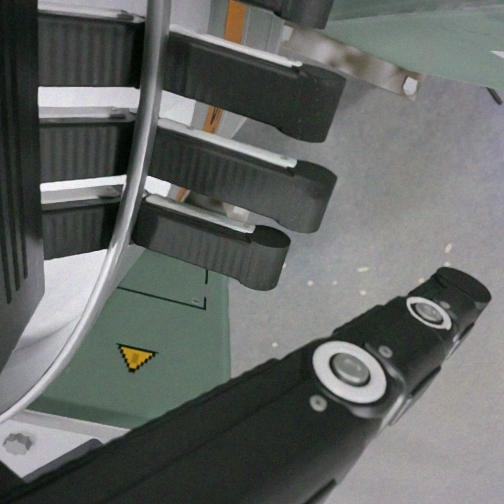

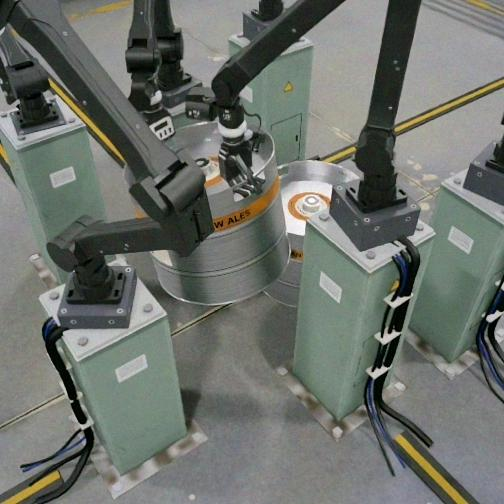

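>>> move(
  arm1={"joints":{"joint1_rad":0.7},"min_time_s":4},
  arm6={"joints":{"joint1_rad":-0.7},"min_time_s":4},
)

>>> move(
  arm2={"joints":{"joint1_rad":-0.952,"joint2_rad":1.2335,"joint3_rad":0.95,"joint4_rad":-1.3,"joint5_rad":0.0},"min_time_s":5},
  cameras=["cam_high"],
)

Scene clock: 975.53 s.
Joint torques (N m): arm1=[-0.56 3.78 9.22 2.02 0.16 -0.02] | arm2=[-2.96 -24.23 7.73 -5.39 2.35 -0.65] | arm3=[-1.73 1.67 9.98 2.09 -0.08 -0.04] | arm4=[0.85 4.6 8.64 1.92 0.06 0.03] | arm5=[5.3 -23.24 8.24 -7.6 -2.86 -0.17] | arm6=[0.15 3.02 10.03 2.29 -0.14 -0.02]
Heat: arm1: hottest joint3_rad 36 °C; arm2: hottest joint5_rad 45 °C; arm3: hottest joint3_rad 42 °C; arm4: hottest joint3_rad 35 °C; arm5: hottest joint2_rad 46 °C; arm6: hottest joint3_rad 36 °C.
move: arm1 done; arm6 done
Joint velocities: within noise
arm1.joint_positions: joint1_rad=+0.709 joint2_rad=+0.567 joint3_rad=+1.375 joint4_rad=-1.336 joint5_rad=+0.100 joint6_rad=-1.400 hand_little=+1.000 hand_ring=+1.000 hand_middle=+1.000 hand_index=+1.000 hand_thumb_turn=+1.000 hand_thumb_bend=+1.000 hand_force_limit=+0.000 hand_speed=-0.800
arm1.joint_status: all done
arm1.hand_stopped_by: target,target,target,target,target,target
arm1.little_load_n: 0.0
arm1.ring_load_n: 0.0
arm1.middle_load_n: 0.0
arm1.index_load_n: 0.0
arm1.thumb_bend_load_n: 0.0
arm1.thumb_turn_load_n: 0.0
arm1.hand: x=+0.4706 y=+0.2526 z=+1.2798 quat_wxyz=(+0.232, +0.718, -0.483, +0.444)
arm1.hand_target: x=+0.4677 y=+0.2537 z=+1.2868 quat_wxyz=(+0.236, +0.712, -0.484, +0.450)
arm1.hand_status: not commanded
arm2, arm3, arm4, arm5: as last shown
arm2.little_load_n: 2.5
arm2.middle_load_n: 4.0
arm2.on_its_own: joint1_rad reads -0.811 and still pushes toward -0.864 since a time_out (your -0.952 is given up); joint2_rad is held at +1.404, not at your +1.214, since a time_out; joint3_rad is held at +0.903, not at your +1.014, since a time_out; joint4_rad reads -0.912 and still pushes toward -1.073 since a time_out (your -1.395 is given up); joint5_rad reads -0.134 and still pushes toward -0.071 since a time_out (your +0.000 is given up); joint6_rad reads -0.785 and still pushes toward -0.848 since a time_out
arm2.hand: x=-0.1826 y=+0.2134 z=+0.6574 quat_wxyz=(-0.045, +0.063, -0.996, +0.053)
arm5.middle_load_n: 0.0
arm5.index_load_n: 8.5
arm5.on_its_own: joint1_rad reads +0.881 and still pushes toward +0.960 since a time_out; joint2_rad reads +1.547 and still pushes toward +1.338 since a time_out; joint4_rad reads -0.817 and still pushes toward -1.042 since a time_out; joint5_rad reads +0.068 and still pushes toward +0.000 since a time_out
arm6.joint_positions: joint1_rad=-0.716 joint2_rad=+0.557 joint3_rad=+1.325 joint4_rad=-1.516 joint5_rad=-0.200 joint6_rad=-0.950 hand_little=+1.000 hand_ring=+1.000 hand_middle=+1.000 hand_index=+1.000 hand_thumb_turn=+1.000 hand_thumb_bend=+1.000 hand_force_limit=+0.000 hand_speed=-0.800
arm6.joint_status: all done
arm6.hand_stopped_by: target,target,target,target,target,target
arm6.little_load_n: 0.0
arm6.ring_load_n: 0.0
arm6.middle_load_n: 0.0
arm6.index_load_n: 0.0
arm6.thumb_bend_load_n: 0.0
arm6.thumb_turn_load_n: 0.0
arm6.hand: x=+0.5382 y=-0.3795 z=+1.1287 quat_wxyz=(-0.364, +0.877, +0.246, +0.192)
arm6.hand_target: x=+0.5358 y=-0.3788 z=+1.1356 quat_wxyz=(-0.372, +0.872, +0.253, +0.195)
arm6.hand_status: not commanded
pictures: none

Scene clock: 984.63 s.
Joint torques (N m): arm1=[-0.62 3.9 9.21 2 0.16 -0.03] | arm2=[-6.77 -25 11.97 -7.57 3.44 -0.51] | arm3=[-1.49 1.26 9.92 2.15 -0.09 -0.05] | arm4=[0.91 4.66 8.64 1.96 0.06 0.03] | arm5=[6.07 -22.18 6.56 -7.45 -3.63 -0.3] | arm6=[0.15 2.37 9.87 2.14 -0.14 -0.02]
Heat: arm1: hottest joint3_rad 36 °C; arm2: hottest joint5_rad 52 °C; arm3: hottest joint3_rad 42 °C; arm4: hottest joint3_rad 35 °C; arm5: hottest joint2_rad 45 °C; arm6: hottest joint3_rad 36 °C.
move: arm2 time_out
Joint velocities: within noise
arm1, arm3, arm4, arm5, arm6: as last shown
arm1.hand_target: x=+0.4678 y=+0.2537 z=+1.2868 quat_wxyz=(+0.236, +0.712, -0.484, +0.450)
arm2.joint_positions: joint1_rad=-0.848 joint2_rad=+1.384 joint3_rad=+0.911 joint4_rad=-1.057 joint5_rad=-0.121 joint6_rad=-0.799 hand_little=-0.400 hand_ring=-0.400 hand_middle=-0.400 hand_index=-0.398 hand_thumb_turn=-1.000 hand_thumb_bend=+1.000 hand_force_limit=-0.200 hand_speed=-0.800
arm2.joint_status: joint1_rad time_out (moved -0.038 of -0.141); joint2_rad time_out (moved -0.146 of -0.296); joint4_rad time_out (moved -0.145 of -0.388); joint5_rad time_out (moved +0.014 of +0.134); the others done
arm2.hand_stopped_by: target,target,target,target,target,target
arm2.little_load_n: 5.0
arm2.ring_load_n: 0.0
arm2.middle_load_n: 3.0
arm2.index_load_n: 13.5
arm2.thumb_bend_load_n: 0.0
arm2.thumb_turn_load_n: 0.0
arm2.on_its_own: joint1_rad reads -0.848 and still pushes toward -0.952 since a time_out; joint2_rad reads +1.384 and still pushes toward +1.234 since a time_out; joint4_rad reads -1.057 and still pushes toward -1.282 since a time_out; joint5_rad reads -0.121 and still pushes toward -0.031 since a time_out (your +0.000 is given up); joint6_rad reads -0.799 and still pushes toward -0.848 since a time_out
arm2.hand: x=-0.1811 y=+0.2400 z=+0.7107 quat_wxyz=(-0.035, +0.052, -0.997, +0.053)
arm2.hand_target: x=-0.1911 y=+0.3032 z=+0.7758 quat_wxyz=(-0.014, +0.024, -1.000, +0.010)
arm2.hand_status: not commanded
arm3.middle_load_n: -0.5
arm5.joint_positions: joint1_rad=+0.876 joint2_rad=+1.527 joint3_rad=+0.773 joint4_rad=-0.817 joint5_rad=+0.087 joint6_rad=+0.633 hand_little=-0.399 hand_ring=-0.399 hand_middle=-0.400 hand_index=-0.399 hand_thumb_turn=-1.000 hand_thumb_bend=+1.000 hand_force_limit=-0.200 hand_speed=-0.800
arm5.little_load_n: 12.5
arm5.middle_load_n: 0.5
arm5.on_its_own: joint1_rad reads +0.876 and still pushes toward +0.960 since a time_out; joint2_rad reads +1.527 and still pushes toward +1.338 since a time_out; joint4_rad reads -0.817 and still pushes toward -1.042 since a time_out; joint5_rad reads +0.087 and still pushes toward +0.000 since a time_out
arm5.hand: x=-0.2114 y=-0.2269 z=+0.7317 quat_wxyz=(-0.028, +0.999, +0.009, +0.032)
arm5.hand_target: x=-0.2195 y=-0.2820 z=+0.8018 quat_wxyz=(+0.006, +0.998, +0.066, +0.003)

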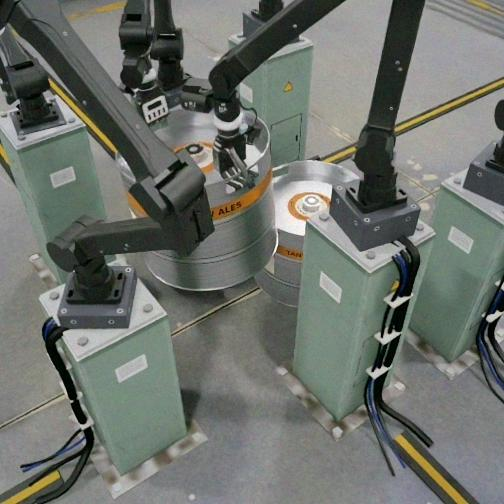

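>>> move(
  arm2={"target":[-0.195,0.275,0.818,0.0235,0.03,-0.998,-0.041],"speed":0.03},
  arm5={"target":[-0.222,-0.264,0.822,0.034,0.998,0.045,-0.028],"speed":0.03},
  cameras=["cam_high","arm2_cam_wrist","arm5_cam_wrist"],
)

Scene clock: 1051.10 s.
Joint torques (N m): arm1=[-0.67 3.96 9.17 2.03 0.14 -0.05] | arm2=[-2.02 -22.42 16.7 -6.99 3.14 -0.11] | arm3=[-1.73 1.44 9.98 2.11 -0.09 -0.04] | arm4=[0.91 4.6 8.68 1.94 0.07 0.02] | arm5=[2.96 -19.08 8.05 -6.72 -3.63 -0.3] | arm6=[0.44 3.31 9.94 2.04 -0.12 -0.07]
Heat: arm1: hottest joint3_rad 36 °C; arm2: hottest joint5_rad 73 °C; arm3: hottest joint3_rad 42 °C; arm4: hottest joint3_rad 35 °C; arm5: hottest joint5_rad 54 °C; arm6: hottest joint3_rad 36 °C.
move: arm2 off_target; arm5 off_target
Joint velocities: within noise
arm1, arm3, arm4, arm6: as last shown
arm2.joint_positions: joint1_rad=-0.764 joint2_rad=+1.422 joint3_rad=+0.937 joint4_rad=-1.107 joint5_rad=+0.009 joint6_rad=-0.705 hand_little=-0.400 hand_ring=-0.400 hand_middle=-0.400 hand_index=-0.398 hand_thumb_turn=-1.000 hand_thumb_bend=+1.000 hand_force_limit=-0.200 hand_speed=-0.800
arm2.joint_status: not commanded
arm2.hand_stopped_by: target,target,target,target,target,target
arm2.little_load_n: 5.5
arm2.ring_load_n: 0.0
arm2.middle_load_n: 5.5
arm2.index_load_n: 10.5
arm2.thumb_bend_load_n: 0.0
arm2.thumb_turn_load_n: 0.0
arm2.hand: x=-0.1729 y=+0.2404 z=+0.7116 quat_wxyz=(-0.008, +0.047, -0.999, -0.015)
arm2.hand_target: x=-0.1876 y=+0.2674 z=+0.7866 quat_wxyz=(+0.025, +0.030, -0.999, -0.037)
arm2.hand_status: off_target (0.114 m and 5.1 deg from the pose sent, 0.114 m and 12.9 deg at the start; pose on its path clipped on 42 of 80 steps)
arm3.middle_load_n: 0.0
arm5.joint_positions: joint1_rad=+0.807 joint2_rad=+1.572 joint3_rad=+0.773 joint4_rad=-0.789 joint5_rad=+0.003 joint6_rad=+0.576 hand_little=-0.399 hand_ring=-0.399 hand_middle=-0.400 hand_index=-0.399 hand_thumb_turn=-1.000 hand_thumb_bend=+1.000 hand_force_limit=-0.200 hand_speed=-0.800
arm5.joint_status: not commanded
arm5.hand_stopped_by: target,target,target,target,target,target
arm5.little_load_n: 6.0
arm5.ring_load_n: 6.5
arm5.middle_load_n: 1.5
arm5.index_load_n: 9.5
arm5.thumb_bend_load_n: 0.0
arm5.thumb_turn_load_n: 0.0
arm5.hand: x=-0.2058 y=-0.2219 z=+0.7219 quat_wxyz=(+0.004, +1.000, +0.003, +0.003)
arm5.hand_target: x=-0.2195 y=-0.2548 z=+0.7896 quat_wxyz=(+0.031, +0.998, +0.044, -0.030)
arm5.hand_status: off_target (0.110 m and 6.9 deg from the pose sent, 0.098 m and 10.7 deg at the start; pose on its path clipped on 51 of 80 steps)
pictures: arm2_cam_wrist, arm5_cam_wrist, cam_high
arm2_cam_wrist: T_world_to_cam=[[-0.31656, 0.94857, 0.00019, -0.27672], [0.82653, 0.27573, 0.49074, -0.26612], [0.46545, 0.1555, -0.87131, 0.78247]] pos_world=[-0.23185, 0.21419, 0.81242]
arm5_cam_wrist: T_world_to_cam=[[0.22281, -0.97107, 0.08592, -0.23559], [-0.83156, -0.14332, 0.53662, -0.59246], [-0.50878, -0.19101, -0.83944, 0.56794]] pos_world=[-0.15121, -0.20521, 0.81492]

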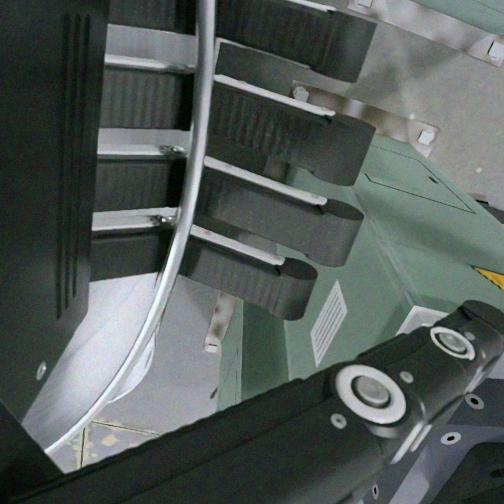

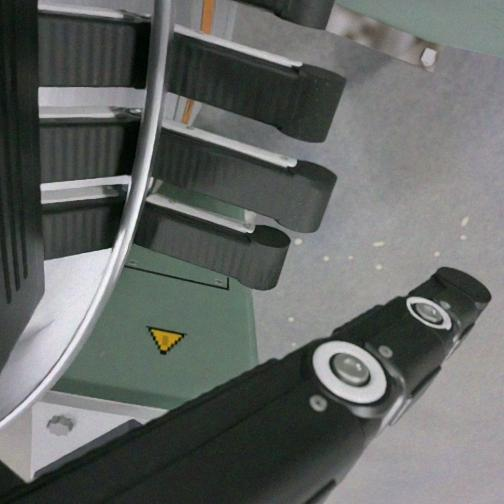

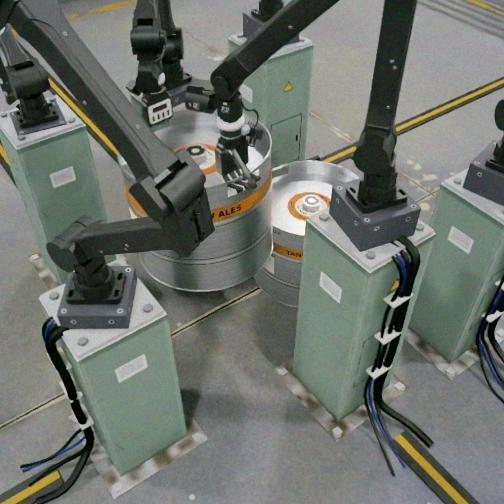

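>>> move(
  arm2={"target":[-0.19,0.262,0.835,0.02,0.03,-0.998,-0.037],"speed":0.05},
  arm5={"target":[-0.215,-0.252,0.83,0.03,0.998,0.045,-0.03],"speed":0.05},
)

Scene clock: 1070.73 s.
Joint torques (N m): arm1=[-0.5 3.78 9.16 2.02 0.16 -0.03] | arm2=[-1.38 -22.48 17.7 -6.72 2.49 0] | arm3=[-1.79 1.55 10.02 2.07 -0.09 -0.03] | arm4=[0.79 4.54 8.62 1.92 0.08 0.01] | arm5=[2.61 -20.6 8.21 -6.3 -3.18 -0.4] | arm6=[0.15 2.61 9.84 2.07 -0.14 -0.02]
Heat: arm1: hottest joint3_rad 36 °C; arm2: hottest joint5_rad 73 °C; arm3: hottest joint3_rad 42 °C; arm4: hottest joint3_rad 35 °C; arm5: hottest joint5_rad 55 °C; arm6: hottest joint3_rad 36 °C.
move: arm2 off_target; arm5 off_target
Joint velocities: within noise
arm1, arm3, arm4, arm6: as last shown
arm2.joint_positions: joint1_rad=-0.741 joint2_rad=+1.433 joint3_rad=+0.937 joint4_rad=-1.120 joint5_rad=+0.016 joint6_rad=-0.682 hand_little=-0.400 hand_ring=-0.400 hand_middle=-0.400 hand_index=-0.398 hand_thumb_turn=-1.000 hand_thumb_bend=+1.000 hand_force_limit=-0.200 hand_speed=-0.800
arm2.joint_status: not commanded
arm2.hand_stopped_by: target,target,target,target,target,target
arm2.little_load_n: 4.5
arm2.ring_load_n: 0.0
arm2.middle_load_n: 6.0
arm2.index_load_n: 11.0
arm2.thumb_bend_load_n: 0.0
arm2.thumb_turn_load_n: 0.0
arm2.hand: x=-0.1647 y=+0.2399 z=+0.7097 quat_wxyz=(-0.012, +0.046, -0.998, -0.027)
arm2.hand_target: x=-0.1797 y=+0.2562 z=+0.7880 quat_wxyz=(+0.022, +0.030, -0.999, -0.034)
arm2.hand_status: off_target (0.130 m and 4.3 deg from the pose sent, 0.126 m and 4.5 deg at the start; pose on its path clipped on 36 of 47 steps)
arm5.joint_positions: joint1_rad=+0.779 joint2_rad=+1.592 joint3_rad=+0.773 joint4_rad=-0.791 joint5_rad=-0.005 joint6_rad=+0.545 hand_little=-0.399 hand_ring=-0.399 hand_middle=-0.400 hand_index=-0.399 hand_thumb_turn=-1.000 hand_thumb_bend=+1.000 hand_force_limit=-0.200 hand_speed=-0.800
arm5.joint_status: not commanded
arm5.hand_stopped_by: target,target,target,target,target,target
arm5.little_load_n: 5.0
arm5.ring_load_n: 6.5
arm5.middle_load_n: 2.0
arm5.index_load_n: 9.5
arm5.thumb_bend_load_n: 0.0
arm5.thumb_turn_load_n: 0.0
arm5.hand: x=-0.1967 y=-0.2209 z=+0.7167 quat_wxyz=(+0.016, +1.000, +0.004, +0.005)
arm5.hand_target: x=-0.2112 y=-0.2439 z=+0.7879 quat_wxyz=(+0.027, +0.998, +0.045, -0.031)
arm5.hand_status: off_target (0.119 m and 6.3 deg from the pose sent, 0.113 m and 6.8 deg at the start; pose on its path clipped on 32 of 47 steps)
arm6.middle_load_n: -0.5
pictures: none

>>> move(
  arm2={"joints":{"joint1_rad":-0.88,"joint2_rad":1.293,"joint3_rad":1.144,"joint4_rad":-1.48,"joint5_rad":0.06,"joint6_rad":-0.79},"min_time_s":3},
  arm5={"joints":{"joint1_rad":0.93,"joint2_rad":1.317,"joint3_rad":0.874,"joint4_rad":-1.18,"joint5_rad":-0.05,"joint6_rad":0.61},"min_time_s":3},
)

Scene clock: 1100.13 s.
Joint torques (N m): arm1=[-0.67 3.9 9.11 2.07 0.16 -0.04] | arm2=[-5.77 -25.05 17.03 -7.76 3.06 -0.47] | arm3=[-1.61 1.44 9.98 2.17 -0.09 -0.04] | arm4=[0.91 4.48 8.64 1.98 0.07 0.01] | arm5=[5.54 -22.07 9.95 -7.64 -3.24 0.05] | arm6=[-0.26 3.14 9.95 2.11 -0.14 0]
Heat: arm1: hottest joint3_rad 36 °C; arm2: hottest joint5_rad 66 °C; arm3: hottest joint3_rad 42 °C; arm4: hottest joint3_rad 35 °C; arm5: hottest joint5_rad 53 °C; arm6: hottest joint3_rad 36 °C.
move: arm2 time_out; arm5 time_out
Joint velocities: within noise
arm1, arm3, arm6: as last shown
arm2.joint_positions: joint1_rad=-0.790 joint2_rad=+1.433 joint3_rad=+1.048 joint4_rad=-1.242 joint5_rad=-0.023 joint6_rad=-0.745 hand_little=-0.400 hand_ring=-0.400 hand_middle=-0.400 hand_index=-0.398 hand_thumb_turn=-1.000 hand_thumb_bend=+1.000 hand_force_limit=-0.200 hand_speed=-0.800
arm2.joint_status: joint1_rad time_out (moved -0.049 of -0.139); joint2_rad time_out (moved +0.000 of -0.140); joint3_rad time_out (moved +0.111 of +0.207); joint4_rad time_out (moved -0.121 of -0.360); joint5_rad time_out (moved -0.039 of +0.044); joint6_rad time_out (moved -0.063 of -0.108)
arm2.hand_stopped_by: target,target,target,target,target,target
arm2.little_load_n: 3.5
arm2.ring_load_n: 0.0
arm2.middle_load_n: 4.0
arm2.index_load_n: 13.0
arm2.thumb_bend_load_n: 0.0
arm2.thumb_turn_load_n: 0.0
arm2.on_its_own: joint1_rad reads -0.790 and still pushes toward -0.880 since a time_out; joint2_rad reads +1.433 and still pushes toward +1.293 since a time_out; joint3_rad reads +1.048 and still pushes toward +1.144 since a time_out; joint4_rad reads -1.242 and still pushes toward -1.467 since a time_out; joint5_rad reads -0.023 and still pushes toward +0.054 since a time_out; joint6_rad reads -0.745 and still pushes toward -0.790 since a time_out
arm2.hand: x=-0.1835 y=+0.2333 z=+0.7480 quat_wxyz=(-0.032, +0.053, -0.998, -0.018)
arm2.hand_target: x=-0.2011 y=+0.2831 z=+0.8342 quat_wxyz=(-0.001, +0.032, -0.999, -0.039)
arm2.hand_status: not commanded
arm4.joint_positions: joint1_rad=+0.990 joint2_rad=+0.547 joint3_rad=+1.325 joint4_rad=-1.416 joint5_rad=-0.050 joint6_rad=-1.450 hand_little=+1.000 hand_ring=+1.000 hand_middle=+1.000 hand_index=+1.000 hand_thumb_turn=+1.000 hand_thumb_bend=+1.000 hand_force_limit=+0.000 hand_speed=-0.800
arm4.joint_status: not commanded
arm4.hand_stopped_by: target,target,target,target,target,target
arm4.little_load_n: -0.5
arm4.ring_load_n: 0.0
arm4.middle_load_n: 0.0
arm4.index_load_n: 0.0
arm4.thumb_bend_load_n: 0.0
arm4.thumb_turn_load_n: 0.0
arm4.hand: x=-0.6152 y=-0.0170 z=+1.0880 quat_wxyz=(-0.397, +0.539, +0.712, +0.211)
arm4.hand_target: x=-0.6173 y=-0.0172 z=+1.0995 quat_wxyz=(-0.409, +0.532, +0.710, +0.215)
arm4.hand_status: not commanded
arm5.joint_positions: joint1_rad=+0.845 joint2_rad=+1.508 joint3_rad=+0.816 joint4_rad=-0.930 joint5_rad=+0.028 joint6_rad=+0.602 hand_little=-0.399 hand_ring=-0.399 hand_middle=-0.400 hand_index=-0.399 hand_thumb_turn=-1.000 hand_thumb_bend=+1.000 hand_force_limit=-0.200 hand_speed=-0.800
arm5.joint_status: joint1_rad time_out (moved +0.065 of +0.151); joint2_rad time_out (moved -0.083 of -0.275); joint4_rad time_out (moved -0.138 of -0.389); joint5_rad time_out (moved +0.034 of -0.045); the others done
arm5.hand_stopped_by: target,target,target,target,target,target
arm5.little_load_n: 8.5
arm5.ring_load_n: 6.5
arm5.middle_load_n: 1.5
arm5.index_load_n: 7.5
arm5.thumb_bend_load_n: 0.0
arm5.thumb_turn_load_n: 0.0
arm5.on_its_own: joint1_rad reads +0.845 and still pushes toward +0.930 since a time_out; joint2_rad reads +1.508 and still pushes toward +1.317 since a time_out; joint4_rad reads -0.930 and still pushes toward -1.155 since a time_out; joint5_rad reads +0.028 and still pushes toward -0.048 since a time_out
arm5.hand: x=-0.2082 y=-0.2321 z=+0.7551 quat_wxyz=(+0.011, +1.000, +0.009, +0.023)
arm5.hand_target: x=-0.2276 y=-0.2737 z=+0.8403 quat_wxyz=(+0.023, +0.999, +0.047, -0.014)
arm5.hand_status: not commanded
arm6.ring_load_n: -0.5
arm6.middle_load_n: 0.0
pictures: none


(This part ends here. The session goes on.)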